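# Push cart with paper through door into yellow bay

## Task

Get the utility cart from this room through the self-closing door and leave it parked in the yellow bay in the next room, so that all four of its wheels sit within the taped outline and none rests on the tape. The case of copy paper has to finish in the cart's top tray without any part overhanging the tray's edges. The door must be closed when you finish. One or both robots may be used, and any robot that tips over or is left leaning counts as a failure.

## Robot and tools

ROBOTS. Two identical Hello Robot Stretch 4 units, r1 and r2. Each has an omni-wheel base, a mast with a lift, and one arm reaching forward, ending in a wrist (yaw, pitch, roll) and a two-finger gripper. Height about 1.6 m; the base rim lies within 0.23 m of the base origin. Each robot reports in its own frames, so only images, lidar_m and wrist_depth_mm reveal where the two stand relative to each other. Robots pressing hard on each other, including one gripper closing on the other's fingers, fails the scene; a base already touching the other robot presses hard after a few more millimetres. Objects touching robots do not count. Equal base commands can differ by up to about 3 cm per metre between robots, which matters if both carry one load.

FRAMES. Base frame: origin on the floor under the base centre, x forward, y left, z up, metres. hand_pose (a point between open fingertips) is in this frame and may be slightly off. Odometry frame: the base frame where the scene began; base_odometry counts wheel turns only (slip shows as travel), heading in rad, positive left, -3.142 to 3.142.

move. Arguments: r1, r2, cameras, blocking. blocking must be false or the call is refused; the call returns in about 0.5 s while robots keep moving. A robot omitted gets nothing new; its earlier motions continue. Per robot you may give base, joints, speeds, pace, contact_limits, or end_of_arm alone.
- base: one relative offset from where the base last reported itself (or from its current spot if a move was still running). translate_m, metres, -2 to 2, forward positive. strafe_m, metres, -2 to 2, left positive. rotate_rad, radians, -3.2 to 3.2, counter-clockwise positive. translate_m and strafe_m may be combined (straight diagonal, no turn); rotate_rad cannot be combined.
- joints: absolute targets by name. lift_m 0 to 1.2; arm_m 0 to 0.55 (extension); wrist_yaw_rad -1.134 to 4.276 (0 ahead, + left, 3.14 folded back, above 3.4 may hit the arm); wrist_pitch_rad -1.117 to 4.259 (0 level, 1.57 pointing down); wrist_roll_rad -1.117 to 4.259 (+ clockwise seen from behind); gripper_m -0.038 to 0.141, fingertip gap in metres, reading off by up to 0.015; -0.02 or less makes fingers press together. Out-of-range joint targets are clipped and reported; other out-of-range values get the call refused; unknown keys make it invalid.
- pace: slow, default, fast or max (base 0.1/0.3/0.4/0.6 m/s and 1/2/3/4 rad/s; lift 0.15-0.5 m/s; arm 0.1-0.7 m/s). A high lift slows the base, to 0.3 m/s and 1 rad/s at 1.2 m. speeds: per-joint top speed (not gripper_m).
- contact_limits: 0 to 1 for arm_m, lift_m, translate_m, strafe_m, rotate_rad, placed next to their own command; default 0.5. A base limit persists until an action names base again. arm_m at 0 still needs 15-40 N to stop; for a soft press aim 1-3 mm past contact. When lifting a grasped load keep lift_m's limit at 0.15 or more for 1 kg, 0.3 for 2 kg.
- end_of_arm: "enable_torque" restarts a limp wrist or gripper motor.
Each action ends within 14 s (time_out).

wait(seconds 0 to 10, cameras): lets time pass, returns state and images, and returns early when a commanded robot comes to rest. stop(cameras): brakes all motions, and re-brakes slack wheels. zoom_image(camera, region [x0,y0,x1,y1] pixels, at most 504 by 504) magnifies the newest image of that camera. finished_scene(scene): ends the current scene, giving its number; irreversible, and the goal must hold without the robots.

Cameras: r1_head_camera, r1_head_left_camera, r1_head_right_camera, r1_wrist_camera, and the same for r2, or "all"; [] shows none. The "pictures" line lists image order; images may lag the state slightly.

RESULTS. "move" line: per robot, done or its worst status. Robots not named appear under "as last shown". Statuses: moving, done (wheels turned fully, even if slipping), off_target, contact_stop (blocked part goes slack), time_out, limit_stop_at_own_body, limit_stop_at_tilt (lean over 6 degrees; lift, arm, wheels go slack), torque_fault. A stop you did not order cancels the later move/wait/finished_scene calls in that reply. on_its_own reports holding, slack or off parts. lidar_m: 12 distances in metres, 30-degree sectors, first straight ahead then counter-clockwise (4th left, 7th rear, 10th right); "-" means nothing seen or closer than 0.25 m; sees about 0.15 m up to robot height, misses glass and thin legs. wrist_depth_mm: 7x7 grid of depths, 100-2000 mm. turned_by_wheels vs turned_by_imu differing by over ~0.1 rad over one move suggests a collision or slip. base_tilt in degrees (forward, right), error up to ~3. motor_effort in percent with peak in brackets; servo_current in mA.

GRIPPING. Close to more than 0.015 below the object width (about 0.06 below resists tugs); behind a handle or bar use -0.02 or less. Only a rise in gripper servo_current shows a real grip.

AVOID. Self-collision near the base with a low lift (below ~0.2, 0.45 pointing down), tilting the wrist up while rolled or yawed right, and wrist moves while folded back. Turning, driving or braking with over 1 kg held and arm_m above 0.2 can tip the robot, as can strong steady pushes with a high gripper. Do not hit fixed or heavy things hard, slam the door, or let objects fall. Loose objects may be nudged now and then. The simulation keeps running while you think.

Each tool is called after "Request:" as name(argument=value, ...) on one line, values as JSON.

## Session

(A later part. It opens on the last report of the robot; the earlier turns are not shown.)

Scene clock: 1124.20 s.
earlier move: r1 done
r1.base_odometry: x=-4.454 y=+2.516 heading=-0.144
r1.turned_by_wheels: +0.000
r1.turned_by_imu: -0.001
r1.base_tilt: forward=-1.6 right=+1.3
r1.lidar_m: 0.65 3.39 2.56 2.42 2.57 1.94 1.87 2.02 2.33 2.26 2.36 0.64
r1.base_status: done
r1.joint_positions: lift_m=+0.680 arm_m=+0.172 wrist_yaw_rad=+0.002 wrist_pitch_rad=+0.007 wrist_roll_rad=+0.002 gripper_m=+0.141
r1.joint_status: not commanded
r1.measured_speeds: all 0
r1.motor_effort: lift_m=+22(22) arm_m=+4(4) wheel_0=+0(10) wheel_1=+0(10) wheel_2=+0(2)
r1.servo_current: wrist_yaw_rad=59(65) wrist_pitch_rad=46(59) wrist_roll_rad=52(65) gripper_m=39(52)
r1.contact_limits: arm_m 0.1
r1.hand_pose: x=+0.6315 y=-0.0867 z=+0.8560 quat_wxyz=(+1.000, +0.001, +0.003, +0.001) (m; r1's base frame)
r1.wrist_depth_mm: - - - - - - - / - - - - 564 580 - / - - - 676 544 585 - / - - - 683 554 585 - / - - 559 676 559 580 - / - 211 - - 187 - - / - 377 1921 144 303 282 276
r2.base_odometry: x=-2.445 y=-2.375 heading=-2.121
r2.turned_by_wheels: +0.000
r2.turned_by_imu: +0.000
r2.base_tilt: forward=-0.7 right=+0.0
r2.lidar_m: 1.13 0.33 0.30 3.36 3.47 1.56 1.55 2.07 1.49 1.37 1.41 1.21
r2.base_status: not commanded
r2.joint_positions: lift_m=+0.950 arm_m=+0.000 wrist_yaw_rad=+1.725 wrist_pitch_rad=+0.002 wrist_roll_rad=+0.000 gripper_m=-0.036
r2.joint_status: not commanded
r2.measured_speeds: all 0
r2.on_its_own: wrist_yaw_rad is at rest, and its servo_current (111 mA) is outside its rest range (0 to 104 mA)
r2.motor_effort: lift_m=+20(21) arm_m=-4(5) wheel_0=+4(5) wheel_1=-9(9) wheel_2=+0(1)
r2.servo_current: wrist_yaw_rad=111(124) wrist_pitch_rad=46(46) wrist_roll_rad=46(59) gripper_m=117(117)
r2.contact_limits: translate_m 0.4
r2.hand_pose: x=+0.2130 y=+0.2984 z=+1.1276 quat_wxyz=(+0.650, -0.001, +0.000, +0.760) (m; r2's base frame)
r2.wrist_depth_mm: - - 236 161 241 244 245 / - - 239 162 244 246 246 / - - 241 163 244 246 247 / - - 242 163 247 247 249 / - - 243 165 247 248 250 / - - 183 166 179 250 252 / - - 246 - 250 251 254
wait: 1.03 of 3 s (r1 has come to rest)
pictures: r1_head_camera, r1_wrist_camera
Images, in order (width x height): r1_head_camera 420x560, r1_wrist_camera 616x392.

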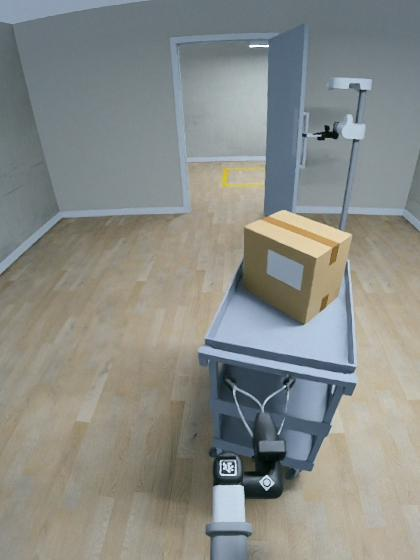

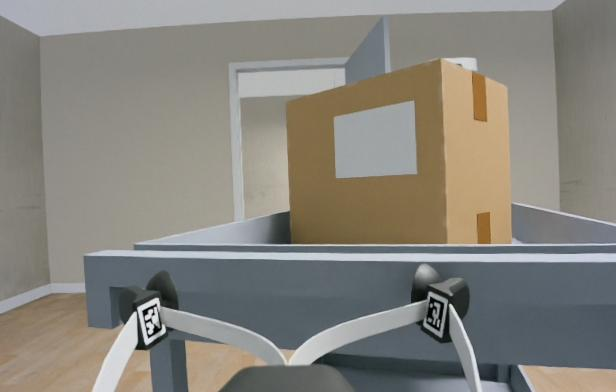

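Request:
move(blocking=false, r1={"base":{"translate_m":0.45},"pace":"slow","contact_limits":{"translate_m":0.6}}, cameras=[])

Request:
wait(seconds=6, cameras=["r1_head_camera","r1_wrist_camera"])

Scene clock: 1139.23 s.
move: r1 moving
r1.base_odometry: x=-4.442 y=+2.514 heading=-0.144
r1.turned_by_wheels: +0.000
r1.turned_by_imu: -0.001
r1.base_tilt: forward=-1.6 right=+1.3
r1.lidar_m: 0.66 3.37 2.53 2.43 2.57 1.94 1.88 2.04 2.33 2.26 2.37 0.65
r1.base_status: translate_m moving
r1.joint_positions: lift_m=+0.680 arm_m=+0.172 wrist_yaw_rad=+0.001 wrist_pitch_rad=+0.007 wrist_roll_rad=+0.002 gripper_m=+0.141
r1.joint_status: not commanded
r1.measured_speeds: translate_m=+0.050 strafe_m=+0.001 rotate_rad=+0.002 lift_m=+0.000 arm_m=+0.000 wrist_yaw_rad=+0.000 wrist_pitch_rad=+0.000 wrist_roll_rad=+0.000
r1.motor_effort: lift_m=+21(22) arm_m=+3(4) wheel_0=+7(8) wheel_1=+6(6) wheel_2=-7(9)
r1.servo_current: wrist_yaw_rad=39(72) wrist_pitch_rad=52(52) wrist_roll_rad=52(59) gripper_m=46(46)
r1.contact_limits: arm_m 0.1; translate_m 0.6
r1.hand_pose: x=+0.6313 y=-0.0872 z=+0.8560 quat_wxyz=(+1.000, +0.001, +0.003, +0.000) (m; r1's base frame)
r1.wrist_depth_mm: - - - - - - - / - - - - 559 597 - / - - - 676 554 591 - / - - - 676 554 554 - / - - 554 661 559 554 - / - 202 - - 184 190 - / - 366 1863 146 303 289 278
r2.base_odometry: x=-2.445 y=-2.375 heading=-2.121
r2.turned_by_wheels: +0.000
r2.turned_by_imu: +0.002
r2.base_tilt: forward=-0.7 right=+0.0
r2.lidar_m: 1.15 0.32 0.30 3.36 3.47 1.55 1.55 2.07 1.47 1.37 1.43 1.22
r2.base_status: not commanded
r2.joint_positions: lift_m=+0.950 arm_m=+0.000 wrist_yaw_rad=+1.725 wrist_pitch_rad=+0.002 wrist_roll_rad=+0.000 gripper_m=-0.036
r2.joint_status: not commanded
r2.measured_speeds: all 0
r2.motor_effort: lift_m=+21(21) arm_m=-4(5) wheel_0=+4(5) wheel_1=-8(9) wheel_2=+0(1)
r2.servo_current: wrist_yaw_rad=117(124) wrist_pitch_rad=39(46) wrist_roll_rad=46(52) gripper_m=111(117)
r2.contact_limits: translate_m 0.4
r2.hand_pose: x=+0.2130 y=+0.2984 z=+1.1276 quat_wxyz=(+0.650, -0.001, +0.000, +0.760) (m; r2's base frame)
r2.wrist_depth_mm: - - 238 161 242 243 245 / - - 239 162 242 245 247 / - - 240 163 244 247 248 / - - 241 163 246 248 249 / - - 242 166 246 249 250 / - - 183 166 179 250 252 / - - 244 - 249 250 254
pictures: none
No camera images: "cameras" was empty.

Scene clock: 1144.53 s.
earlier move: r1 done
r1.base_odometry: x=-4.009 y=+2.451 heading=-0.144
r1.turned_by_wheels: +0.000
r1.turned_by_imu: -0.001
r1.base_tilt: forward=-1.6 right=+1.3
r1.lidar_m: 0.66 3.36 2.51 2.43 2.58 2.38 2.33 2.49 2.36 2.27 2.38 0.64
r1.base_status: done
r1.joint_positions: lift_m=+0.680 arm_m=+0.172 wrist_yaw_rad=-0.003 wrist_pitch_rad=+0.007 wrist_roll_rad=+0.002 gripper_m=+0.141
r1.joint_status: not commanded
r1.measured_speeds: all 0
r1.motor_effort: lift_m=+22(22) arm_m=+4(4) wheel_0=+3(8) wheel_1=+4(7) wheel_2=-3(13)
r1.servo_current: wrist_yaw_rad=72(72) wrist_pitch_rad=52(59) wrist_roll_rad=46(72) gripper_m=46(46)
r1.contact_limits: arm_m 0.1; translate_m 0.6
r1.hand_pose: x=+0.6310 y=-0.0882 z=+0.8561 quat_wxyz=(+1.000, +0.001, +0.003, -0.001) (m; r1's base frame)
r1.wrist_depth_mm: - - - - - - - / - - - - - 569 466 / - - - - - 559 469 / - - - - - 559 477 / - - - - 634 559 473 / - 207 - 282 187 195 - / - - - 143 315 282 -
r2.base_odometry: x=-2.445 y=-2.375 heading=-2.121
r2.turned_by_wheels: +0.000
r2.turned_by_imu: +0.001
r2.base_tilt: forward=-0.7 right=+0.0
r2.lidar_m: 1.13 0.35 0.31 3.36 3.46 1.14 1.15 2.09 1.47 1.38 1.43 1.23
r2.base_status: not commanded
r2.joint_positions: lift_m=+0.950 arm_m=+0.000 wrist_yaw_rad=+1.725 wrist_pitch_rad=+0.002 wrist_roll_rad=+0.000 gripper_m=-0.036
r2.joint_status: not commanded
r2.measured_speeds: all 0
r2.on_its_own: wrist_yaw_rad is at rest, and its servo_current (124 mA) is outside its rest range (0 to 104 mA)
r2.motor_effort: lift_m=+21(21) arm_m=-5(5) wheel_0=+5(5) wheel_1=-9(9) wheel_2=+0(1)
r2.servo_current: wrist_yaw_rad=124(130) wrist_pitch_rad=46(52) wrist_roll_rad=39(59) gripper_m=111(124)
r2.contact_limits: translate_m 0.4
r2.hand_pose: x=+0.2130 y=+0.2984 z=+1.1276 quat_wxyz=(+0.650, -0.001, +0.000, +0.760) (m; r2's base frame)
r2.wrist_depth_mm: - - 238 161 242 243 246 / - - 239 163 242 245 246 / - - 240 163 244 247 247 / - - 242 163 245 248 249 / - - 243 165 247 249 251 / - - 183 167 179 251 252 / - - 245 - 250 251 254
wait: 5.30 of 6 s (r1 has come to rest)
pictures: r1_head_camera, r1_wrist_camera
Images, in order (width x height): r1_head_camera 420x560, r1_wrist_camera 616x392.

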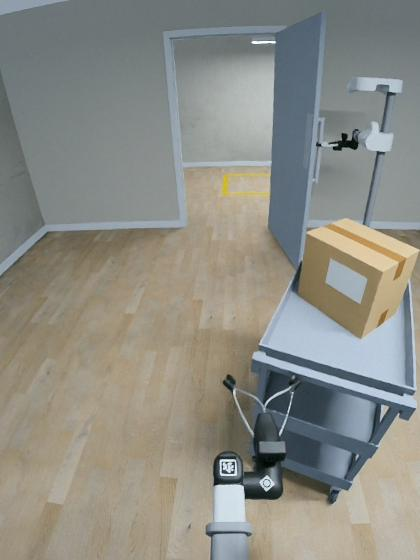

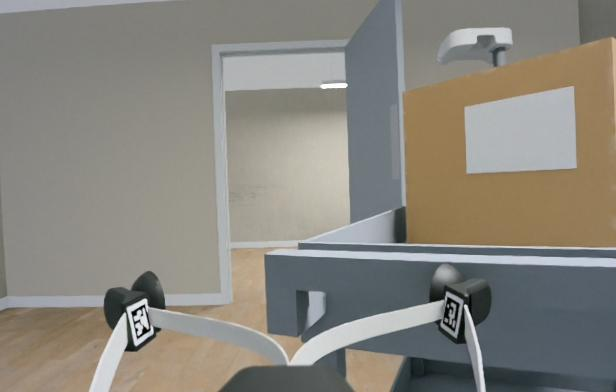

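Request:
move(blocking=false, r1={"base":{"translate_m":-0.15,"strafe_m":0.48},"joints":{"arm_m":0.02},"pace":"fast"}, cameras=[])

Request:
wait(seconds=5, cameras=[])

Request:
move(blocking=false, r1={"base":{"translate_m":2.0},"pace":"fast","contact_limits":{"translate_m":0.3}}, cameras=[])

Request:
wait(seconds=10, cameras=[])

Request:
move(blocking=false, r1={"base":{"translate_m":0.4},"pace":"default","contact_limits":{"translate_m":0.3}}, cameras=[])

Request:
wait(seconds=5, cameras=[])

Request:
move(blocking=false, r1={"base":{"rotate_rad":3.1},"pace":"default"}, cameras=[])

Request:
wait(seconds=8, cameras=["r1_head_camera","r1_wrist_camera"])

Scene clock: 1190.93 s.
move: r1 moving
r1.base_odometry: x=-4.016 y=+2.500 heading=-0.144
r1.turned_by_wheels: +0.000
r1.turned_by_imu: -0.003
r1.base_tilt: forward=-1.6 right=+1.3
r1.lidar_m: 0.69 3.29 2.49 2.36 2.53 2.38 2.31 2.48 2.39 2.32 0.71 0.68
r1.base_status: translate_m moving; strafe_m moving
r1.joint_positions: lift_m=+0.680 arm_m=+0.096 wrist_yaw_rad=-0.003 wrist_pitch_rad=+0.006 wrist_roll_rad=+0.002 gripper_m=+0.141
r1.joint_status: arm_m moving
r1.measured_speeds: translate_m=-0.056 strafe_m=+0.180 rotate_rad=-0.003 lift_m=+0.000 arm_m=-0.292 wrist_yaw_rad=+0.000 wrist_pitch_rad=+0.000 wrist_roll_rad=+0.000
r1.motor_effort: lift_m=+22(22) arm_m=-7(8) wheel_0=-14(14) wheel_1=+7(10) wheel_2=+5(7)
r1.servo_current: wrist_yaw_rad=65(65) wrist_pitch_rad=52(52) wrist_roll_rad=39(65) gripper_m=39(46)
r1.hand_pose: x=+0.5551 y=-0.0882 z=+0.8561 quat_wxyz=(+1.000, +0.001, +0.003, -0.001) (m; r1's base frame)
r1.wrist_depth_mm: - - - - - - - / - - - - - 1808 564 / - - - - - 654 554 / - - - - - 661 559 / - - - - - 654 - / - 208 - - 212 196 - / - - - 144 917 - -
r2.base_odometry: x=-2.445 y=-2.375 heading=-2.121
r2.turned_by_wheels: +0.000
r2.turned_by_imu: +0.007
r2.base_tilt: forward=-0.7 right=+0.0
r2.lidar_m: 1.13 0.33 0.33 3.35 3.47 1.14 1.16 2.05 1.44 1.39 1.44 1.21
r2.base_status: not commanded
r2.joint_positions: lift_m=+0.950 arm_m=+0.000 wrist_yaw_rad=+1.725 wrist_pitch_rad=+0.002 wrist_roll_rad=+0.000 gripper_m=-0.036
r2.joint_status: not commanded
r2.measured_speeds: all 0
r2.motor_effort: lift_m=+20(21) arm_m=-5(5) wheel_0=+4(5) wheel_1=-9(9) wheel_2=+0(1)
r2.servo_current: wrist_yaw_rad=111(130) wrist_pitch_rad=39(46) wrist_roll_rad=39(52) gripper_m=117(117)
r2.contact_limits: translate_m 0.4
r2.hand_pose: x=+0.2130 y=+0.2984 z=+1.1276 quat_wxyz=(+0.650, -0.001, +0.000, +0.760) (m; r2's base frame)
r2.wrist_depth_mm: - - 238 161 242 244 245 / - - 239 162 243 245 246 / - - 239 163 245 247 248 / - - 241 164 246 247 249 / - - 244 166 246 250 250 / - - 184 167 179 250 251 / - - 246 - 249 252 254
pictures: none
No camera images: "cameras" was empty.

Scene clock: 1193.00 s.
earlier move: r1 done
r1.base_odometry: x=-4.089 y=+2.948 heading=-0.143
r1.turned_by_wheels: +0.000
r1.turned_by_imu: +0.002
r1.base_tilt: forward=-1.6 right=+1.2
r1.lidar_m: 3.61 2.68 2.01 1.94 2.05 2.21 2.14 2.27 2.83 2.75 1.04 0.99
r1.base_status: done
r1.joint_positions: lift_m=+0.680 arm_m=+0.020 wrist_yaw_rad=-0.003 wrist_pitch_rad=+0.006 wrist_roll_rad=+0.002 gripper_m=+0.141
r1.joint_status: all done
r1.measured_speeds: all 0
r1.motor_effort: lift_m=+22(22) arm_m=-5(8) wheel_0=+2(14) wheel_1=+1(12) wheel_2=+1(7)
r1.servo_current: wrist_yaw_rad=59(72) wrist_pitch_rad=52(59) wrist_roll_rad=52(65) gripper_m=39(52)
r1.hand_pose: x=+0.4792 y=-0.0882 z=+0.8561 quat_wxyz=(+1.000, +0.001, +0.003, -0.001) (m; r1's base frame)
r1.wrist_depth_mm: - - - - - - - / - - - - - - - / - - - - - - 976 / - - - - - - 960 / - - - - - - - / - 208 - - - 196 - / - - - 143 - 1808 -
r2.base_odometry: x=-2.445 y=-2.375 heading=-2.121
r2.turned_by_wheels: +0.000
r2.turned_by_imu: +0.000
r2.base_tilt: forward=-0.7 right=+0.0
r2.lidar_m: 1.13 0.37 0.32 3.35 3.48 1.14 1.15 2.08 1.44 1.37 1.43 1.22
r2.base_status: not commanded
r2.joint_positions: lift_m=+0.950 arm_m=+0.000 wrist_yaw_rad=+1.725 wrist_pitch_rad=+0.002 wrist_roll_rad=+0.000 gripper_m=-0.036
r2.joint_status: not commanded
r2.measured_speeds: all 0
r2.on_its_own: wrist_yaw_rad is at rest, and its servo_current (117 mA) is outside its rest range (0 to 104 mA)
r2.motor_effort: lift_m=+20(21) arm_m=-4(5) wheel_0=+4(5) wheel_1=-9(9) wheel_2=+0(1)
r2.servo_current: wrist_yaw_rad=117(130) wrist_pitch_rad=39(46) wrist_roll_rad=46(65) gripper_m=111(124)
r2.contact_limits: translate_m 0.4
r2.hand_pose: x=+0.2130 y=+0.2984 z=+1.1276 quat_wxyz=(+0.650, -0.001, +0.000, +0.760) (m; r2's base frame)
r2.wrist_depth_mm: - - 237 161 242 243 245 / - - 238 162 243 245 246 / - - 239 163 244 247 248 / - - 241 163 246 247 249 / - - 242 166 247 249 251 / - - 184 167 179 249 252 / - - 245 - 250 251 253
wait: 2.07 of 5 s (r1 has come to rest)
pictures: none
No camera images: "cameras" was empty.

Scene clock: 1193.50 s.
move: r1 moving
r1.base_odometry: x=-4.041 y=+2.941 heading=-0.143
r1.turned_by_wheels: +0.000
r1.turned_by_imu: +0.000
r1.base_tilt: forward=-1.6 right=+1.3
r1.lidar_m: 3.58 2.71 2.04 1.93 2.07 2.26 2.20 2.35 2.84 2.76 1.00 0.95
r1.base_status: translate_m moving
r1.joint_positions: lift_m=+0.680 arm_m=+0.020 wrist_yaw_rad=-0.003 wrist_pitch_rad=+0.006 wrist_roll_rad=+0.002 gripper_m=+0.141
r1.joint_status: not commanded
r1.measured_speeds: translate_m=+0.187 strafe_m=+0.000 rotate_rad=+0.006 lift_m=+0.000 arm_m=+0.000 wrist_yaw_rad=+0.000 wrist_pitch_rad=+0.000 wrist_roll_rad=+0.000
r1.motor_effort: lift_m=+22(22) arm_m=-5(5) wheel_0=+9(9) wheel_1=+6(8) wheel_2=-11(12)
r1.servo_current: wrist_yaw_rad=59(59) wrist_pitch_rad=52(52) wrist_roll_rad=46(52) gripper_m=46(52)
r1.contact_limits: translate_m 0.3
r1.hand_pose: x=+0.4791 y=-0.0882 z=+0.8561 quat_wxyz=(+1.000, +0.001, +0.003, -0.001) (m; r1's base frame)
r1.wrist_depth_mm: - - - - - - - / - - - - - - - / - - - - - - 1983 / - - - - - - - / - - - - - - - / - 208 - - - 196 - / - - - 144 - 1808 -
r2.base_odometry: x=-2.445 y=-2.375 heading=-2.121
r2.turned_by_wheels: +0.000
r2.turned_by_imu: +0.000
r2.base_tilt: forward=-0.6 right=+0.0
r2.lidar_m: 1.14 0.33 0.31 3.35 3.46 1.13 1.15 2.05 1.47 1.37 1.44 1.21
r2.base_status: not commanded
r2.joint_positions: lift_m=+0.950 arm_m=+0.000 wrist_yaw_rad=+1.725 wrist_pitch_rad=+0.002 wrist_roll_rad=+0.000 gripper_m=-0.036
r2.joint_status: not commanded
r2.measured_speeds: all 0
r2.motor_effort: lift_m=+20(20) arm_m=-5(5) wheel_0=+4(5) wheel_1=-9(9) wheel_2=+0(1)
r2.servo_current: wrist_yaw_rad=111(124) wrist_pitch_rad=39(46) wrist_roll_rad=52(59) gripper_m=117(117)
r2.contact_limits: translate_m 0.4
r2.hand_pose: x=+0.2130 y=+0.2984 z=+1.1276 quat_wxyz=(+0.650, -0.001, +0.000, +0.760) (m; r2's base frame)
r2.wrist_depth_mm: - - 237 162 240 243 245 / - - 240 162 244 245 246 / - - 240 163 245 246 247 / - - 241 163 246 248 249 / - - 244 166 247 249 251 / - - 185 166 179 251 253 / - - 245 - 249 252 253
pictures: none
No camera images: "cameras" was empty.

Scene clock: 1199.33 s.
earlier move: r1 done
r1.base_odometry: x=-2.109 y=+2.663 heading=-0.143
r1.turned_by_wheels: +0.000
r1.turned_by_imu: +0.000
r1.base_tilt: forward=-1.6 right=+1.3
r1.lidar_m: 1.63 1.74 1.94 1.89 2.00 2.83 - 1.06 0.98 1.32 1.28 1.51
r1.base_status: done
r1.joint_positions: lift_m=+0.680 arm_m=+0.020 wrist_yaw_rad=-0.003 wrist_pitch_rad=+0.006 wrist_roll_rad=+0.002 gripper_m=+0.141
r1.joint_status: not commanded
r1.measured_speeds: all 0
r1.motor_effort: lift_m=+22(22) arm_m=-5(5) wheel_0=+0(9) wheel_1=+1(10) wheel_2=+1(13)
r1.servo_current: wrist_yaw_rad=59(78) wrist_pitch_rad=46(59) wrist_roll_rad=52(72) gripper_m=39(52)
r1.contact_limits: translate_m 0.3
r1.hand_pose: x=+0.4792 y=-0.0881 z=+0.8561 quat_wxyz=(+1.000, +0.001, +0.003, -0.001) (m; r1's base frame)
r1.wrist_depth_mm: - - - - - - - / - - - - - - - / - - - - - - - / - - - - - - - / - - - - - - - / - 193 - - - 196 - / - - - 143 - 1863 1921
r2.base_odometry: x=-2.445 y=-2.375 heading=-2.121
r2.turned_by_wheels: +0.000
r2.turned_by_imu: +0.001
r2.base_tilt: forward=-0.7 right=+0.0
r2.lidar_m: 1.14 0.32 0.31 1.29 1.32 1.14 1.16 2.09 1.46 1.38 1.45 1.22
r2.base_status: not commanded
r2.joint_positions: lift_m=+0.950 arm_m=+0.000 wrist_yaw_rad=+1.725 wrist_pitch_rad=+0.002 wrist_roll_rad=+0.000 gripper_m=-0.036
r2.joint_status: not commanded
r2.measured_speeds: all 0
r2.on_its_own: wrist_yaw_rad is at rest, and its servo_current (117 mA) is outside its rest range (0 to 104 mA)
r2.motor_effort: lift_m=+21(21) arm_m=-4(5) wheel_0=+5(5) wheel_1=-8(9) wheel_2=+0(1)
r2.servo_current: wrist_yaw_rad=117(130) wrist_pitch_rad=39(46) wrist_roll_rad=46(65) gripper_m=111(124)
r2.contact_limits: translate_m 0.4
r2.hand_pose: x=+0.2130 y=+0.2984 z=+1.1276 quat_wxyz=(+0.650, -0.001, +0.000, +0.760) (m; r2's base frame)
r2.wrist_depth_mm: - - 238 161 241 244 245 / - - 238 162 244 245 247 / - - 240 163 245 247 249 / - - 241 164 246 247 248 / - - 244 165 247 249 251 / - - 184 166 179 251 252 / - - 245 - 250 250 254
wait: 5.83 of 10 s (r1 has come to rest)
pictures: none
No camera images: "cameras" was empty.

Scene clock: 1199.83 s.
move: r1 moving
r1.base_odometry: x=-2.078 y=+2.658 heading=-0.143
r1.turned_by_wheels: +0.000
r1.turned_by_imu: +0.000
r1.base_tilt: forward=-1.6 right=+1.2
r1.lidar_m: 1.59 1.67 1.94 1.88 1.97 2.82 - 1.03 1.01 1.30 1.25 1.52
r1.base_status: translate_m moving
r1.joint_positions: lift_m=+0.680 arm_m=+0.020 wrist_yaw_rad=-0.003 wrist_pitch_rad=+0.006 wrist_roll_rad=+0.002 gripper_m=+0.141
r1.joint_status: not commanded
r1.measured_speeds: translate_m=+0.123 strafe_m=+0.000 rotate_rad=+0.002 lift_m=+0.000 arm_m=+0.000 wrist_yaw_rad=+0.000 wrist_pitch_rad=+0.000 wrist_roll_rad=+0.000
r1.motor_effort: lift_m=+21(22) arm_m=-5(5) wheel_0=+6(8) wheel_1=+7(7) wheel_2=-8(10)
r1.servo_current: wrist_yaw_rad=39(65) wrist_pitch_rad=46(59) wrist_roll_rad=52(59) gripper_m=39(52)
r1.contact_limits: translate_m 0.3
r1.hand_pose: x=+0.4792 y=-0.0881 z=+0.8561 quat_wxyz=(+1.000, +0.001, +0.003, -0.001) (m; r1's base frame)
r1.wrist_depth_mm: - - - - - - - / - - - - - - - / - - - - - - - / - - - - - - - / - - - - - - - / - 194 - - - 196 - / - - - 144 - 1808 1863
r2.base_odometry: x=-2.445 y=-2.375 heading=-2.121
r2.turned_by_wheels: +0.000
r2.turned_by_imu: +0.000
r2.base_tilt: forward=-0.7 right=+0.1
r2.lidar_m: 1.13 0.35 0.30 1.30 1.30 1.12 1.15 2.07 1.46 1.38 1.44 1.21
r2.base_status: not commanded
r2.joint_positions: lift_m=+0.950 arm_m=+0.000 wrist_yaw_rad=+1.725 wrist_pitch_rad=+0.002 wrist_roll_rad=+0.000 gripper_m=-0.036
r2.joint_status: not commanded
r2.measured_speeds: all 0
r2.motor_effort: lift_m=+20(21) arm_m=-4(5) wheel_0=+5(5) wheel_1=-8(9) wheel_2=+0(0)
r2.servo_current: wrist_yaw_rad=117(124) wrist_pitch_rad=33(39) wrist_roll_rad=46(52) gripper_m=117(117)
r2.contact_limits: translate_m 0.4
r2.hand_pose: x=+0.2130 y=+0.2984 z=+1.1276 quat_wxyz=(+0.650, -0.001, +0.000, +0.760) (m; r2's base frame)
r2.wrist_depth_mm: - - 237 161 241 243 246 / - - 240 162 243 245 247 / - - 240 163 244 247 248 / - - 242 164 247 247 249 / - - 244 166 247 249 250 / - - 184 167 179 251 252 / - - 245 - 250 251 253
pictures: none
No camera images: "cameras" was empty.

Scene clock: 1202.17 s.
earlier move: r1 done
r1.base_odometry: x=-1.713 y=+2.606 heading=-0.143
r1.turned_by_wheels: +0.000
r1.turned_by_imu: +0.000
r1.base_tilt: forward=-1.6 right=+1.2
r1.lidar_m: 1.23 1.31 1.88 1.87 1.98 2.80 - 1.27 1.47 1.14 1.13 1.45
r1.base_status: done
r1.joint_positions: lift_m=+0.680 arm_m=+0.020 wrist_yaw_rad=-0.003 wrist_pitch_rad=+0.006 wrist_roll_rad=+0.002 gripper_m=+0.141
r1.joint_status: not commanded
r1.measured_speeds: all 0
r1.motor_effort: lift_m=+21(22) arm_m=-4(5) wheel_0=+2(9) wheel_1=+1(8) wheel_2=+0(11)
r1.servo_current: wrist_yaw_rad=52(72) wrist_pitch_rad=52(59) wrist_roll_rad=46(65) gripper_m=46(52)
r1.contact_limits: translate_m 0.3
r1.hand_pose: x=+0.4792 y=-0.0881 z=+0.8561 quat_wxyz=(+1.000, +0.001, +0.003, -0.001) (m; r1's base frame)
r1.wrist_depth_mm: - - - - - - - / - - - - - - - / - - - - - - - / - - - - - - - / - - - - - - - / - 193 - - - 196 - / - - - 144 - 1808 -
r2.base_odometry: x=-2.445 y=-2.375 heading=-2.121
r2.turned_by_wheels: +0.000
r2.turned_by_imu: +0.000
r2.base_tilt: forward=-0.7 right=+0.0
r2.lidar_m: 1.14 0.34 0.31 1.27 3.45 1.13 1.14 2.05 1.45 1.37 1.44 1.23
r2.base_status: not commanded
r2.joint_positions: lift_m=+0.950 arm_m=+0.000 wrist_yaw_rad=+1.725 wrist_pitch_rad=+0.002 wrist_roll_rad=+0.000 gripper_m=-0.036
r2.joint_status: not commanded
r2.measured_speeds: all 0
r2.on_its_own: wrist_yaw_rad is at rest, and its servo_current (111 mA) is outside its rest range (0 to 104 mA)
r2.motor_effort: lift_m=+21(21) arm_m=-4(5) wheel_0=+4(5) wheel_1=-9(9) wheel_2=-1(1)
r2.servo_current: wrist_yaw_rad=111(124) wrist_pitch_rad=39(52) wrist_roll_rad=46(59) gripper_m=111(124)
r2.contact_limits: translate_m 0.4
r2.hand_pose: x=+0.2130 y=+0.2984 z=+1.1276 quat_wxyz=(+0.650, -0.001, +0.000, +0.760) (m; r2's base frame)
r2.wrist_depth_mm: - - 238 161 241 244 246 / - - 239 163 243 245 246 / - - 240 163 244 246 248 / - - 241 163 246 248 249 / - - 244 165 247 248 252 / - - 183 166 179 251 253 / - - 244 - 250 251 253
wait: 2.33 of 5 s (r1 has come to rest)
pictures: none
No camera images: "cameras" was empty.

Scene clock: 1202.67 s.
move: r1 moving
r1.base_odometry: x=-1.713 y=+2.606 heading=+0.109
r1.turned_by_wheels: +0.252
r1.turned_by_imu: +0.252
r1.base_tilt: forward=-1.6 right=+1.3
r1.lidar_m: 1.24 1.47 1.86 1.88 2.24 4.07 1.43 1.23 1.27 1.13 1.24 1.22
r1.base_status: rotate_rad moving
r1.joint_positions: lift_m=+0.680 arm_m=+0.020 wrist_yaw_rad=-0.003 wrist_pitch_rad=+0.006 wrist_roll_rad=+0.002 gripper_m=+0.141
r1.joint_status: not commanded
r1.measured_speeds: translate_m=+0.000 strafe_m=+0.000 rotate_rad=+0.972 lift_m=+0.000 arm_m=+0.000 wrist_yaw_rad=+0.000 wrist_pitch_rad=+0.000 wrist_roll_rad=+0.000
r1.motor_effort: lift_m=+22(22) arm_m=-4(5) wheel_0=-8(9) wheel_1=-9(9) wheel_2=-8(8)
r1.servo_current: wrist_yaw_rad=46(52) wrist_pitch_rad=46(52) wrist_roll_rad=46(59) gripper_m=39(46)
r1.hand_pose: x=+0.4791 y=-0.0881 z=+0.8561 quat_wxyz=(+1.000, +0.001, +0.003, -0.001) (m; r1's base frame)
r1.wrist_depth_mm: - - - - - - - / - - - - - - - / - - - - - - - / - - - - - - - / - - - - - - - / - 193 - - 209 196 - / - - - 136 - 1863 1983
r2.base_odometry: x=-2.445 y=-2.375 heading=-2.121
r2.turned_by_wheels: +0.000
r2.turned_by_imu: +0.000
r2.base_tilt: forward=-0.7 right=+0.0
r2.lidar_m: 1.14 0.36 0.31 1.25 3.47 1.13 1.16 2.08 1.47 1.38 1.45 1.21
r2.base_status: not commanded
r2.joint_positions: lift_m=+0.950 arm_m=+0.000 wrist_yaw_rad=+1.725 wrist_pitch_rad=+0.002 wrist_roll_rad=+0.000 gripper_m=-0.036
r2.joint_status: not commanded
r2.measured_speeds: all 0
r2.motor_effort: lift_m=+20(21) arm_m=-4(5) wheel_0=+5(5) wheel_1=-9(9) wheel_2=+0(0)
r2.servo_current: wrist_yaw_rad=111(117) wrist_pitch_rad=46(46) wrist_roll_rad=46(52) gripper_m=117(117)
r2.contact_limits: translate_m 0.4
r2.hand_pose: x=+0.2130 y=+0.2984 z=+1.1276 quat_wxyz=(+0.650, -0.001, +0.000, +0.760) (m; r2's base frame)
r2.wrist_depth_mm: - - 237 161 242 244 245 / - - 238 163 242 244 247 / - - 241 163 244 247 248 / - - 241 163 245 249 250 / - - 243 165 247 249 250 / - - 184 167 179 251 252 / - - 245 - 251 251 252
pictures: none
No camera images: "cameras" was empty.

Scene clock: 1205.00 s.
earlier move: r1 done
r1.base_odometry: x=-1.713 y=+2.606 heading=+2.956
r1.turned_by_wheels: +2.848
r1.turned_by_imu: +2.863
r1.base_tilt: forward=-1.6 right=+1.3
r1.lidar_m: 4.53 1.24 1.28 1.17 1.14 1.40 1.24 1.28 1.79 1.85 1.96 2.64
r1.base_status: done
r1.joint_positions: lift_m=+0.680 arm_m=+0.020 wrist_yaw_rad=-0.002 wrist_pitch_rad=+0.006 wrist_roll_rad=+0.002 gripper_m=+0.141
r1.joint_status: not commanded
r1.measured_speeds: all 0
r1.motor_effort: lift_m=+21(22) arm_m=-5(5) wheel_0=-3(10) wheel_1=-3(9) wheel_2=-1(8)
r1.servo_current: wrist_yaw_rad=46(65) wrist_pitch_rad=52(52) wrist_roll_rad=46(72) gripper_m=39(46)
r1.hand_pose: x=+0.4792 y=-0.0881 z=+0.8561 quat_wxyz=(+1.000, +0.001, +0.003, -0.001) (m; r1's base frame)
r1.wrist_depth_mm: - - - - - - - / - - - - - - - / - - - - - - - / - - - - - - - / - - - - - - - / - 208 - - - 196 - / - - - 143 - 1808 1921
r2.base_odometry: x=-2.445 y=-2.375 heading=-2.121
r2.turned_by_wheels: +0.000
r2.turned_by_imu: +0.000
r2.base_tilt: forward=-0.6 right=+0.0
r2.lidar_m: 1.14 0.33 0.33 1.26 1.61 1.12 1.15 2.05 1.46 1.39 1.43 1.22
r2.base_status: not commanded
r2.joint_positions: lift_m=+0.950 arm_m=+0.000 wrist_yaw_rad=+1.725 wrist_pitch_rad=+0.002 wrist_roll_rad=+0.000 gripper_m=-0.036
r2.joint_status: not commanded
r2.measured_speeds: all 0
r2.on_its_own: wrist_yaw_rad is at rest, and its servo_current (117 mA) is outside its rest range (0 to 104 mA)
r2.motor_effort: lift_m=+20(21) arm_m=-4(5) wheel_0=+5(5) wheel_1=-9(9) wheel_2=+0(1)
r2.servo_current: wrist_yaw_rad=117(124) wrist_pitch_rad=39(46) wrist_roll_rad=46(59) gripper_m=124(124)
r2.contact_limits: translate_m 0.4
r2.hand_pose: x=+0.2130 y=+0.2984 z=+1.1276 quat_wxyz=(+0.650, -0.001, +0.000, +0.760) (m; r2's base frame)
r2.wrist_depth_mm: - - 237 161 242 244 245 / - - 239 163 243 245 245 / - - 240 163 244 247 248 / - - 243 164 246 248 249 / - - 243 166 247 249 250 / - - 183 166 179 250 252 / - - 245 - 250 251 253
wait: 2.33 of 8 s (r1 has come to rest)
pictures: r1_head_camera, r1_wrist_camera
Images, in order (width x height): r1_head_camera 420x560, r1_wrist_camera 616x392.

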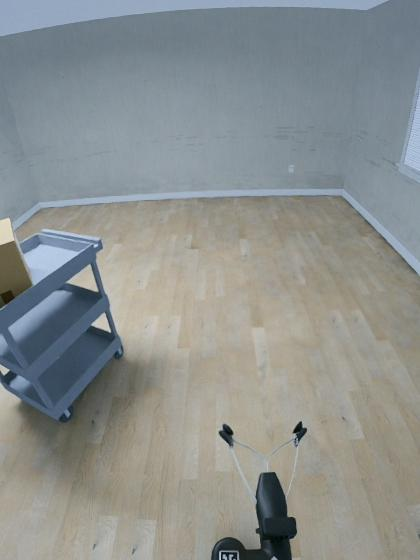

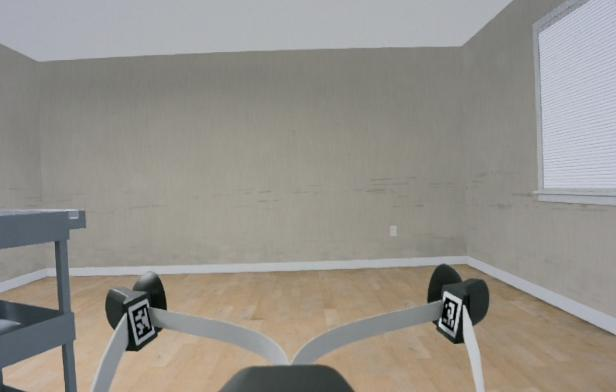

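Request:
move(blocking=false, r1={"base":{"strafe_m":0.6,"translate_m":0.1},"contact_limits":{"translate_m":0.2}}, cameras=[])

Request:
wait(seconds=6, cameras=["r1_head_camera","r1_wrist_camera","r1_head_left_camera"])

Scene clock: 1223.50 s.
move: r1 moving
r1.base_odometry: x=-1.725 y=+2.574 heading=+2.956
r1.turned_by_wheels: +0.000
r1.turned_by_imu: -0.001
r1.base_tilt: forward=-1.6 right=+1.3
r1.lidar_m: 4.52 1.22 1.25 1.12 1.11 1.36 1.23 1.30 1.82 1.89 1.99 2.70
r1.base_status: translate_m moving; strafe_m moving
r1.joint_positions: lift_m=+0.680 arm_m=+0.020 wrist_yaw_rad=-0.002 wrist_pitch_rad=+0.006 wrist_roll_rad=+0.002 gripper_m=+0.141
r1.joint_status: not commanded
r1.measured_speeds: translate_m=+0.023 strafe_m=+0.129 rotate_rad=-0.001 lift_m=+0.000 arm_m=+0.000 wrist_yaw_rad=+0.000 wrist_pitch_rad=+0.000 wrist_roll_rad=+0.000
r1.motor_effort: lift_m=+22(22) arm_m=-5(5) wheel_0=-11(11) wheel_1=+7(10) wheel_2=-3(4)
r1.servo_current: wrist_yaw_rad=72(72) wrist_pitch_rad=46(59) wrist_roll_rad=59(59) gripper_m=39(46)
r1.contact_limits: translate_m 0.2
r1.hand_pose: x=+0.4792 y=-0.0881 z=+0.8561 quat_wxyz=(+1.000, +0.001, +0.003, -0.001) (m; r1's base frame)
r1.wrist_depth_mm: - - - - - - - / - - - - - - - / - - - - - - - / - - - - - - - / - - - - - - - / - 209 - - - 196 - / - - - 144 - 1756 1921
r2.base_odometry: x=-2.445 y=-2.375 heading=-2.121
r2.turned_by_wheels: +0.000
r2.turned_by_imu: +0.003
r2.base_tilt: forward=-0.6 right=+0.0
r2.lidar_m: 1.13 0.34 0.31 1.23 1.53 1.15 1.13 2.04 1.48 1.39 1.46 1.20
r2.base_status: not commanded
r2.joint_positions: lift_m=+0.950 arm_m=+0.000 wrist_yaw_rad=+1.725 wrist_pitch_rad=+0.002 wrist_roll_rad=+0.000 gripper_m=-0.036
r2.joint_status: not commanded
r2.measured_speeds: all 0
r2.motor_effort: lift_m=+20(21) arm_m=-5(5) wheel_0=+4(5) wheel_1=-8(9) wheel_2=+0(1)
r2.servo_current: wrist_yaw_rad=124(124) wrist_pitch_rad=39(52) wrist_roll_rad=46(59) gripper_m=111(117)
r2.contact_limits: translate_m 0.4
r2.hand_pose: x=+0.2130 y=+0.2984 z=+1.1276 quat_wxyz=(+0.650, -0.001, +0.000, +0.760) (m; r2's base frame)
r2.wrist_depth_mm: - - 237 161 240 243 245 / - - 238 162 242 244 246 / - - 239 163 244 246 247 / - - 241 163 246 247 249 / - - 243 165 246 249 251 / - - 183 167 180 249 252 / - - 245 - 250 251 253
pictures: none
No camera images: "cameras" was empty.

Scene clock: 1226.43 s.
earlier move: r1 done
r1.base_odometry: x=-1.922 y=+2.034 heading=+2.956
r1.turned_by_wheels: +0.000
r1.turned_by_imu: +0.003
r1.base_tilt: forward=-1.6 right=+1.3
r1.lidar_m: 0.94 0.83 2.32 0.68 0.61 0.70 1.36 1.48 1.94 2.48 2.58 3.46
r1.base_status: done
r1.joint_positions: lift_m=+0.680 arm_m=+0.020 wrist_yaw_rad=-0.002 wrist_pitch_rad=+0.006 wrist_roll_rad=+0.002 gripper_m=+0.141
r1.joint_status: not commanded
r1.measured_speeds: all 0
r1.motor_effort: lift_m=+22(22) arm_m=-5(5) wheel_0=-2(11) wheel_1=+1(11) wheel_2=-1(5)
r1.servo_current: wrist_yaw_rad=33(72) wrist_pitch_rad=46(59) wrist_roll_rad=52(65) gripper_m=39(46)
r1.contact_limits: translate_m 0.2
r1.hand_pose: x=+0.4792 y=-0.0881 z=+0.8561 quat_wxyz=(+1.000, +0.001, +0.003, -0.001) (m; r1's base frame)
r1.wrist_depth_mm: - - - - - - - / - - - - - - - / 668 741 - - - - - / 668 732 - - - - - / 559 647 - - - - - / 559 208 - - - 196 - / 564 - - 143 - 1808 1921
r2.base_odometry: x=-2.445 y=-2.375 heading=-2.121
r2.turned_by_wheels: +0.000
r2.turned_by_imu: +0.000
r2.base_tilt: forward=-0.7 right=+0.0
r2.lidar_m: 1.14 0.38 0.33 0.70 0.67 1.13 1.15 2.06 1.47 1.39 1.43 1.21
r2.base_status: not commanded
r2.joint_positions: lift_m=+0.950 arm_m=+0.000 wrist_yaw_rad=+1.725 wrist_pitch_rad=+0.002 wrist_roll_rad=+0.000 gripper_m=-0.036
r2.joint_status: not commanded
r2.measured_speeds: all 0
r2.motor_effort: lift_m=+20(21) arm_m=-5(5) wheel_0=+5(5) wheel_1=-8(9) wheel_2=+0(1)
r2.servo_current: wrist_yaw_rad=104(124) wrist_pitch_rad=33(52) wrist_roll_rad=59(59) gripper_m=124(124)
r2.contact_limits: translate_m 0.4
r2.hand_pose: x=+0.2130 y=+0.2984 z=+1.1276 quat_wxyz=(+0.650, -0.001, +0.000, +0.760) (m; r2's base frame)
r2.wrist_depth_mm: - - 237 161 242 244 244 / - - 240 162 242 245 246 / - - 240 163 244 246 248 / - - 242 163 246 248 250 / - - 243 165 247 250 251 / - 904 182 166 179 250 252 / - - 245 - 250 252 254
wait: 2.93 of 6 s (r1 has come to rest)
pictures: r1_head_camera, r1_head_left_camera, r1_wrist_camera
Images, in order (width x height): r1_head_camera 420x560, r1_head_left_camera 420x672, r1_wrist_camera 616x392.

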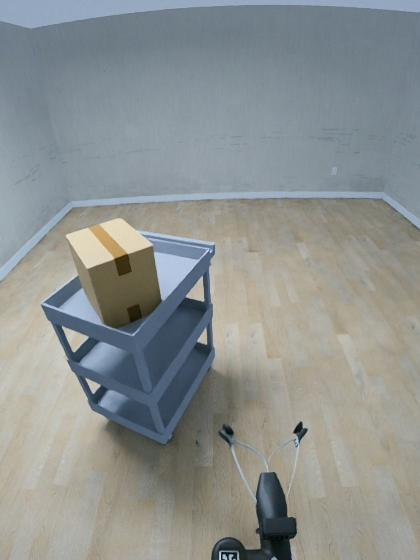

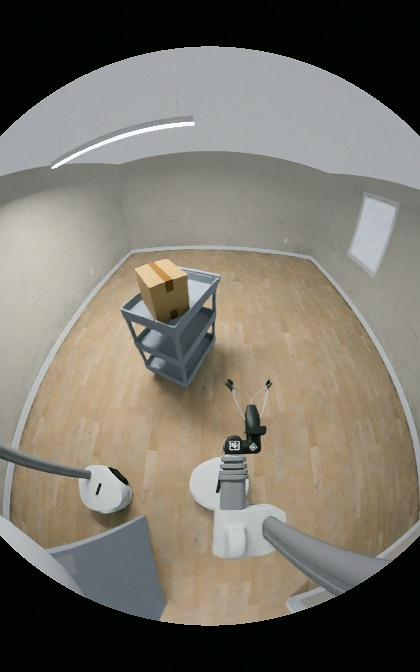

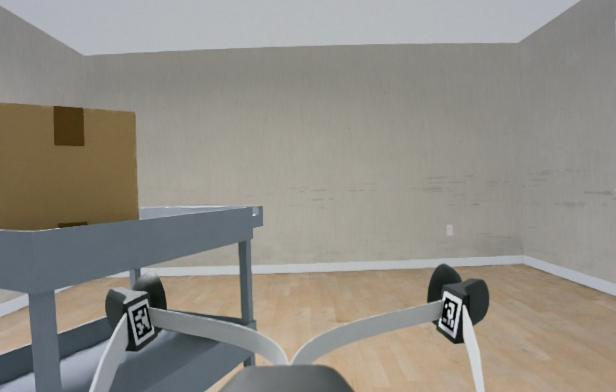

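Request:
move(blocking=false, r1={"base":{"translate_m":0.17},"joints":{"arm_m":0.1,"lift_m":0.445},"contact_limits":{"translate_m":0.2}}, cameras=[])

Request:
wait(seconds=4, cameras=[])

Request:
move(blocking=false, r1={"base":{"strafe_m":0.35},"contact_limits":{"strafe_m":0.2}}, cameras=[])

Request:
wait(seconds=4, cameras=["r1_wrist_camera","r1_head_left_camera"])

Scene clock: 1266.67 s.
move: r1 moving
r1.base_odometry: x=-1.953 y=+2.040 heading=+2.957
r1.turned_by_wheels: +0.000
r1.turned_by_imu: -0.002
r1.base_tilt: forward=-1.6 right=+1.3
r1.lidar_m: 0.91 0.81 2.34 0.69 0.62 0.73 1.38 1.50 2.00 2.47 2.59 3.49
r1.base_status: translate_m moving
r1.joint_positions: lift_m=+0.643 arm_m=+0.069 wrist_yaw_rad=-0.002 wrist_pitch_rad=+0.006 wrist_roll_rad=+0.002 gripper_m=+0.141
r1.joint_status: lift_m moving; arm_m moving
r1.measured_speeds: translate_m=+0.122 strafe_m=+0.000 rotate_rad=+0.002 lift_m=-0.146 arm_m=+0.164 wrist_yaw_rad=+0.000 wrist_pitch_rad=-0.001 wrist_roll_rad=+0.000
r1.motor_effort: lift_m=+10(23) arm_m=+6(7) wheel_0=+6(8) wheel_1=+6(7) wheel_2=-8(9)
r1.servo_current: wrist_yaw_rad=52(59) wrist_pitch_rad=46(52) wrist_roll_rad=52(59) gripper_m=39(46)
r1.contact_limits: translate_m 0.2
r1.hand_pose: x=+0.5283 y=-0.0881 z=+0.8190 quat_wxyz=(+1.000, +0.001, +0.003, -0.001) (m; r1's base frame)
r1.wrist_depth_mm: - - - - - - - / 647 - - - - - - / 627 - - - - - - / 603 - - - - - - / 554 - - - - - - / - 196 - - - 196 - / - - 1708 143 1983 1756 1921
r2: as last shown
r2.turned_by_imu: +0.006
r2.base_tilt: forward=-0.6 right=+0.0
r2.lidar_m: 1.14 0.31 0.31 0.70 0.69 1.13 1.14 2.04 1.47 1.37 1.44 1.21
r2.motor_effort: lift_m=+20(21) arm_m=-5(5) wheel_0=+4(5) wheel_1=-8(9) wheel_2=+0(1)
r2.servo_current: wrist_yaw_rad=117(130) wrist_pitch_rad=39(46) wrist_roll_rad=33(52) gripper_m=111(117)
r2.contact_limits: translate_m 0.4
r2.wrist_depth_mm: - - 238 161 241 244 246 / - - 239 163 243 244 247 / - - 240 163 244 247 247 / - - 242 164 246 248 251 / - - 243 166 248 249 251 / 1008 866 182 166 179 251 252 / - - 245 - 250 251 253
pictures: none
No camera images: "cameras" was empty.

Scene clock: 1268.23 s.
earlier move: r1 done
r1.base_odometry: x=-2.089 y=+2.066 heading=+2.957
r1.turned_by_wheels: +0.000
r1.turned_by_imu: +0.000
r1.base_tilt: forward=-1.6 right=+1.3
r1.lidar_m: 0.85 0.68 2.34 0.80 0.70 0.75 1.44 1.64 2.19 2.48 2.55 3.46
r1.base_status: done
r1.joint_positions: lift_m=+0.446 arm_m=+0.100 wrist_yaw_rad=-0.002 wrist_pitch_rad=+0.006 wrist_roll_rad=+0.002 gripper_m=+0.141
r1.joint_status: all done
r1.measured_speeds: all 0
r1.motor_effort: lift_m=+12(23) arm_m=+5(8) wheel_0=+3(9) wheel_1=+1(9) wheel_2=+1(9)
r1.servo_current: wrist_yaw_rad=46(65) wrist_pitch_rad=46(59) wrist_roll_rad=39(65) gripper_m=39(46)
r1.contact_limits: translate_m 0.2
r1.hand_pose: x=+0.5590 y=-0.0881 z=+0.6220 quat_wxyz=(+1.000, +0.001, +0.003, -0.001) (m; r1's base frame)
r1.wrist_depth_mm: 496 - - - - - - / 473 574 - - - - - / 621 654 - - - - - / - - - - - - - / - - - - - - - / - 193 831 - - 196 1921 / - 1537 1464 143 1499 1308 1430
r2.base_odometry: x=-2.445 y=-2.375 heading=-2.121
r2.turned_by_wheels: +0.000
r2.turned_by_imu: +0.000
r2.base_tilt: forward=-0.7 right=+0.1
r2.lidar_m: 1.14 0.34 0.31 0.84 0.73 1.13 1.17 2.07 1.46 1.39 1.44 1.21
r2.base_status: not commanded
r2.joint_positions: lift_m=+0.950 arm_m=+0.000 wrist_yaw_rad=+1.725 wrist_pitch_rad=+0.002 wrist_roll_rad=+0.000 gripper_m=-0.036
r2.joint_status: not commanded
r2.measured_speeds: all 0
r2.on_its_own: wrist_yaw_rad is at rest, and its servo_current (111 mA) is outside its rest range (0 to 104 mA)
r2.motor_effort: lift_m=+21(21) arm_m=-5(5) wheel_0=+4(5) wheel_1=-8(9) wheel_2=+0(1)
r2.servo_current: wrist_yaw_rad=111(130) wrist_pitch_rad=39(52) wrist_roll_rad=39(59) gripper_m=111(124)
r2.contact_limits: translate_m 0.4
r2.hand_pose: x=+0.2130 y=+0.2984 z=+1.1276 quat_wxyz=(+0.650, -0.001, +0.000, +0.760) (m; r2's base frame)
r2.wrist_depth_mm: - - 237 161 242 244 245 / - - 239 163 243 244 247 / - - 241 163 244 247 249 / - - 242 163 246 247 250 / - - 242 165 247 249 250 / - - 184 166 179 250 253 / 960 854 246 - 249 252 253
wait: 1.57 of 4 s (r1 has come to rest)
pictures: none
No camera images: "cameras" was empty.

Scene clock: 1268.73 s.
move: r1 moving
r1.base_odometry: x=-2.096 y=+2.030 heading=+2.957
r1.turned_by_wheels: +0.000
r1.turned_by_imu: +0.000
r1.base_tilt: forward=-1.5 right=+1.3
r1.lidar_m: 0.77 0.65 2.33 0.78 0.68 0.71 1.32 1.65 2.18 2.50 2.63 3.51
r1.base_status: strafe_m moving
r1.joint_positions: lift_m=+0.446 arm_m=+0.100 wrist_yaw_rad=-0.002 wrist_pitch_rad=+0.006 wrist_roll_rad=+0.002 gripper_m=+0.141
r1.joint_status: not commanded
r1.measured_speeds: translate_m=+0.000 strafe_m=+0.140 rotate_rad=+0.003 lift_m=+0.000 arm_m=+0.000 wrist_yaw_rad=+0.000 wrist_pitch_rad=+0.000 wrist_roll_rad=+0.000
r1.motor_effort: lift_m=+12(13) arm_m=+5(5) wheel_0=-11(11) wheel_1=+8(9) wheel_2=+1(1)
r1.servo_current: wrist_yaw_rad=39(59) wrist_pitch_rad=39(52) wrist_roll_rad=39(65) gripper_m=46(46)
r1.contact_limits: strafe_m 0.2
r1.hand_pose: x=+0.5590 y=-0.0881 z=+0.6220 quat_wxyz=(+1.000, +0.001, +0.003, -0.001) (m; r1's base frame)
r1.wrist_depth_mm: 473 - - - - - - / 445 549 - - - - - / 621 615 - - - - - / - - - - - - - / - - - - - - - / - 194 183 - - 196 1921 / - 1366 1464 144 1430 1336 1430
r2.base_odometry: x=-2.445 y=-2.375 heading=-2.121
r2.turned_by_wheels: +0.000
r2.turned_by_imu: +0.000
r2.base_tilt: forward=-0.6 right=+0.0
r2.lidar_m: 1.12 0.32 0.32 0.85 0.71 1.12 1.15 2.08 1.48 1.40 1.44 1.21
r2.base_status: not commanded
r2.joint_positions: lift_m=+0.950 arm_m=+0.000 wrist_yaw_rad=+1.725 wrist_pitch_rad=+0.002 wrist_roll_rad=+0.000 gripper_m=-0.036
r2.joint_status: not commanded
r2.measured_speeds: all 0
r2.motor_effort: lift_m=+20(21) arm_m=-5(5) wheel_0=+4(4) wheel_1=-9(9) wheel_2=+0(1)
r2.servo_current: wrist_yaw_rad=111(124) wrist_pitch_rad=39(52) wrist_roll_rad=46(52) gripper_m=111(117)
r2.contact_limits: translate_m 0.4
r2.hand_pose: x=+0.2130 y=+0.2984 z=+1.1276 quat_wxyz=(+0.650, -0.001, +0.000, +0.760) (m; r2's base frame)
r2.wrist_depth_mm: - - 237 161 240 243 245 / - - 238 162 242 245 247 / - - 240 163 244 247 249 / - - 242 164 246 248 249 / - - 244 165 247 248 251 / - - 183 166 179 250 252 / - 831 244 - 250 251 254
pictures: none
No camera images: "cameras" was empty.

Scene clock: 1270.73 s.
earlier move: r1 done
r1.base_odometry: x=-2.154 y=+1.722 heading=+2.957
r1.turned_by_wheels: +0.000
r1.turned_by_imu: +0.002
r1.base_tilt: forward=-1.6 right=+1.3
r1.lidar_m: 0.61 0.73 1.97 1.88 0.42 0.46 0.64 1.80 2.18 2.84 2.93 3.98
r1.base_status: done
r1.joint_positions: lift_m=+0.445 arm_m=+0.100 wrist_yaw_rad=-0.002 wrist_pitch_rad=+0.006 wrist_roll_rad=+0.002 gripper_m=+0.141
r1.joint_status: not commanded
r1.measured_speeds: all 0
r1.motor_effort: lift_m=+13(13) arm_m=+5(5) wheel_0=+0(11) wheel_1=+0(11) wheel_2=+1(2)
r1.servo_current: wrist_yaw_rad=39(59) wrist_pitch_rad=52(52) wrist_roll_rad=46(65) gripper_m=39(52)
r1.contact_limits: strafe_m 0.2
r1.hand_pose: x=+0.5590 y=-0.0881 z=+0.6219 quat_wxyz=(+1.000, +0.001, +0.003, -0.001) (m; r1's base frame)
r1.wrist_depth_mm: 362 322 294 387 - - - / 368 342 304 415 - - - / - 691 301 647 - - - / - - 976 - - - - / - - 298 - - - - / - 194 294 - 191 196 - / - - 297 143 1464 1336 1464
r2.base_odometry: x=-2.445 y=-2.375 heading=-2.121
r2.turned_by_wheels: +0.000
r2.turned_by_imu: +0.000
r2.base_tilt: forward=-0.6 right=+0.0
r2.lidar_m: 1.14 0.32 0.29 3.35 0.44 0.50 1.14 2.09 1.47 1.39 1.43 1.22
r2.base_status: not commanded
r2.joint_positions: lift_m=+0.950 arm_m=+0.000 wrist_yaw_rad=+1.725 wrist_pitch_rad=+0.002 wrist_roll_rad=+0.000 gripper_m=-0.036
r2.joint_status: not commanded
r2.measured_speeds: all 0
r2.on_its_own: wrist_yaw_rad is at rest, and its servo_current (111 mA) is outside its rest range (0 to 104 mA)
r2.motor_effort: lift_m=+20(21) arm_m=-5(5) wheel_0=+4(5) wheel_1=-8(9) wheel_2=+0(1)
r2.servo_current: wrist_yaw_rad=111(130) wrist_pitch_rad=46(52) wrist_roll_rad=52(59) gripper_m=117(124)
r2.contact_limits: translate_m 0.4
r2.hand_pose: x=+0.2130 y=+0.2984 z=+1.1276 quat_wxyz=(+0.650, -0.001, +0.000, +0.760) (m; r2's base frame)
r2.wrist_depth_mm: 609 - 237 160 240 243 245 / 609 - 239 162 244 245 247 / 609 - 240 163 243 246 248 / 615 - 242 163 246 247 250 / 615 - 243 166 247 249 251 / 627 - 184 166 179 250 253 / 627 - 246 - 248 252 254
wait: 2.00 of 4 s (r1 has come to rest)
pictures: r1_head_left_camera, r1_wrist_camera
Images, in order (width x height): r1_head_left_camera 420x672, r1_wrist_camera 616x392.

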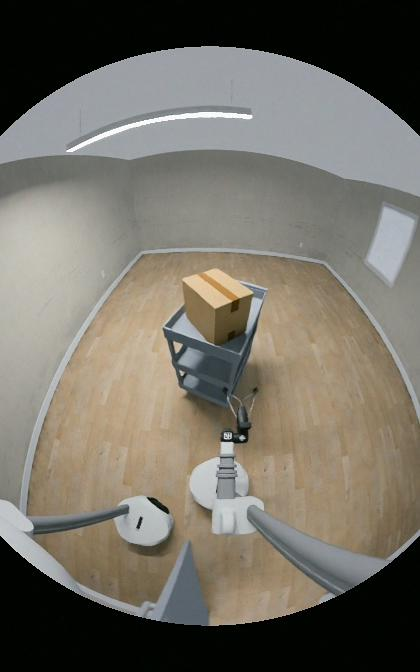

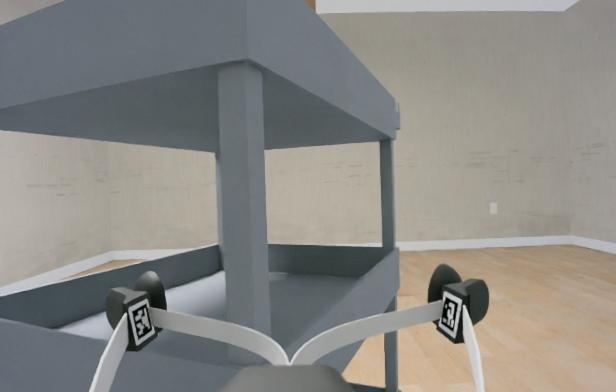

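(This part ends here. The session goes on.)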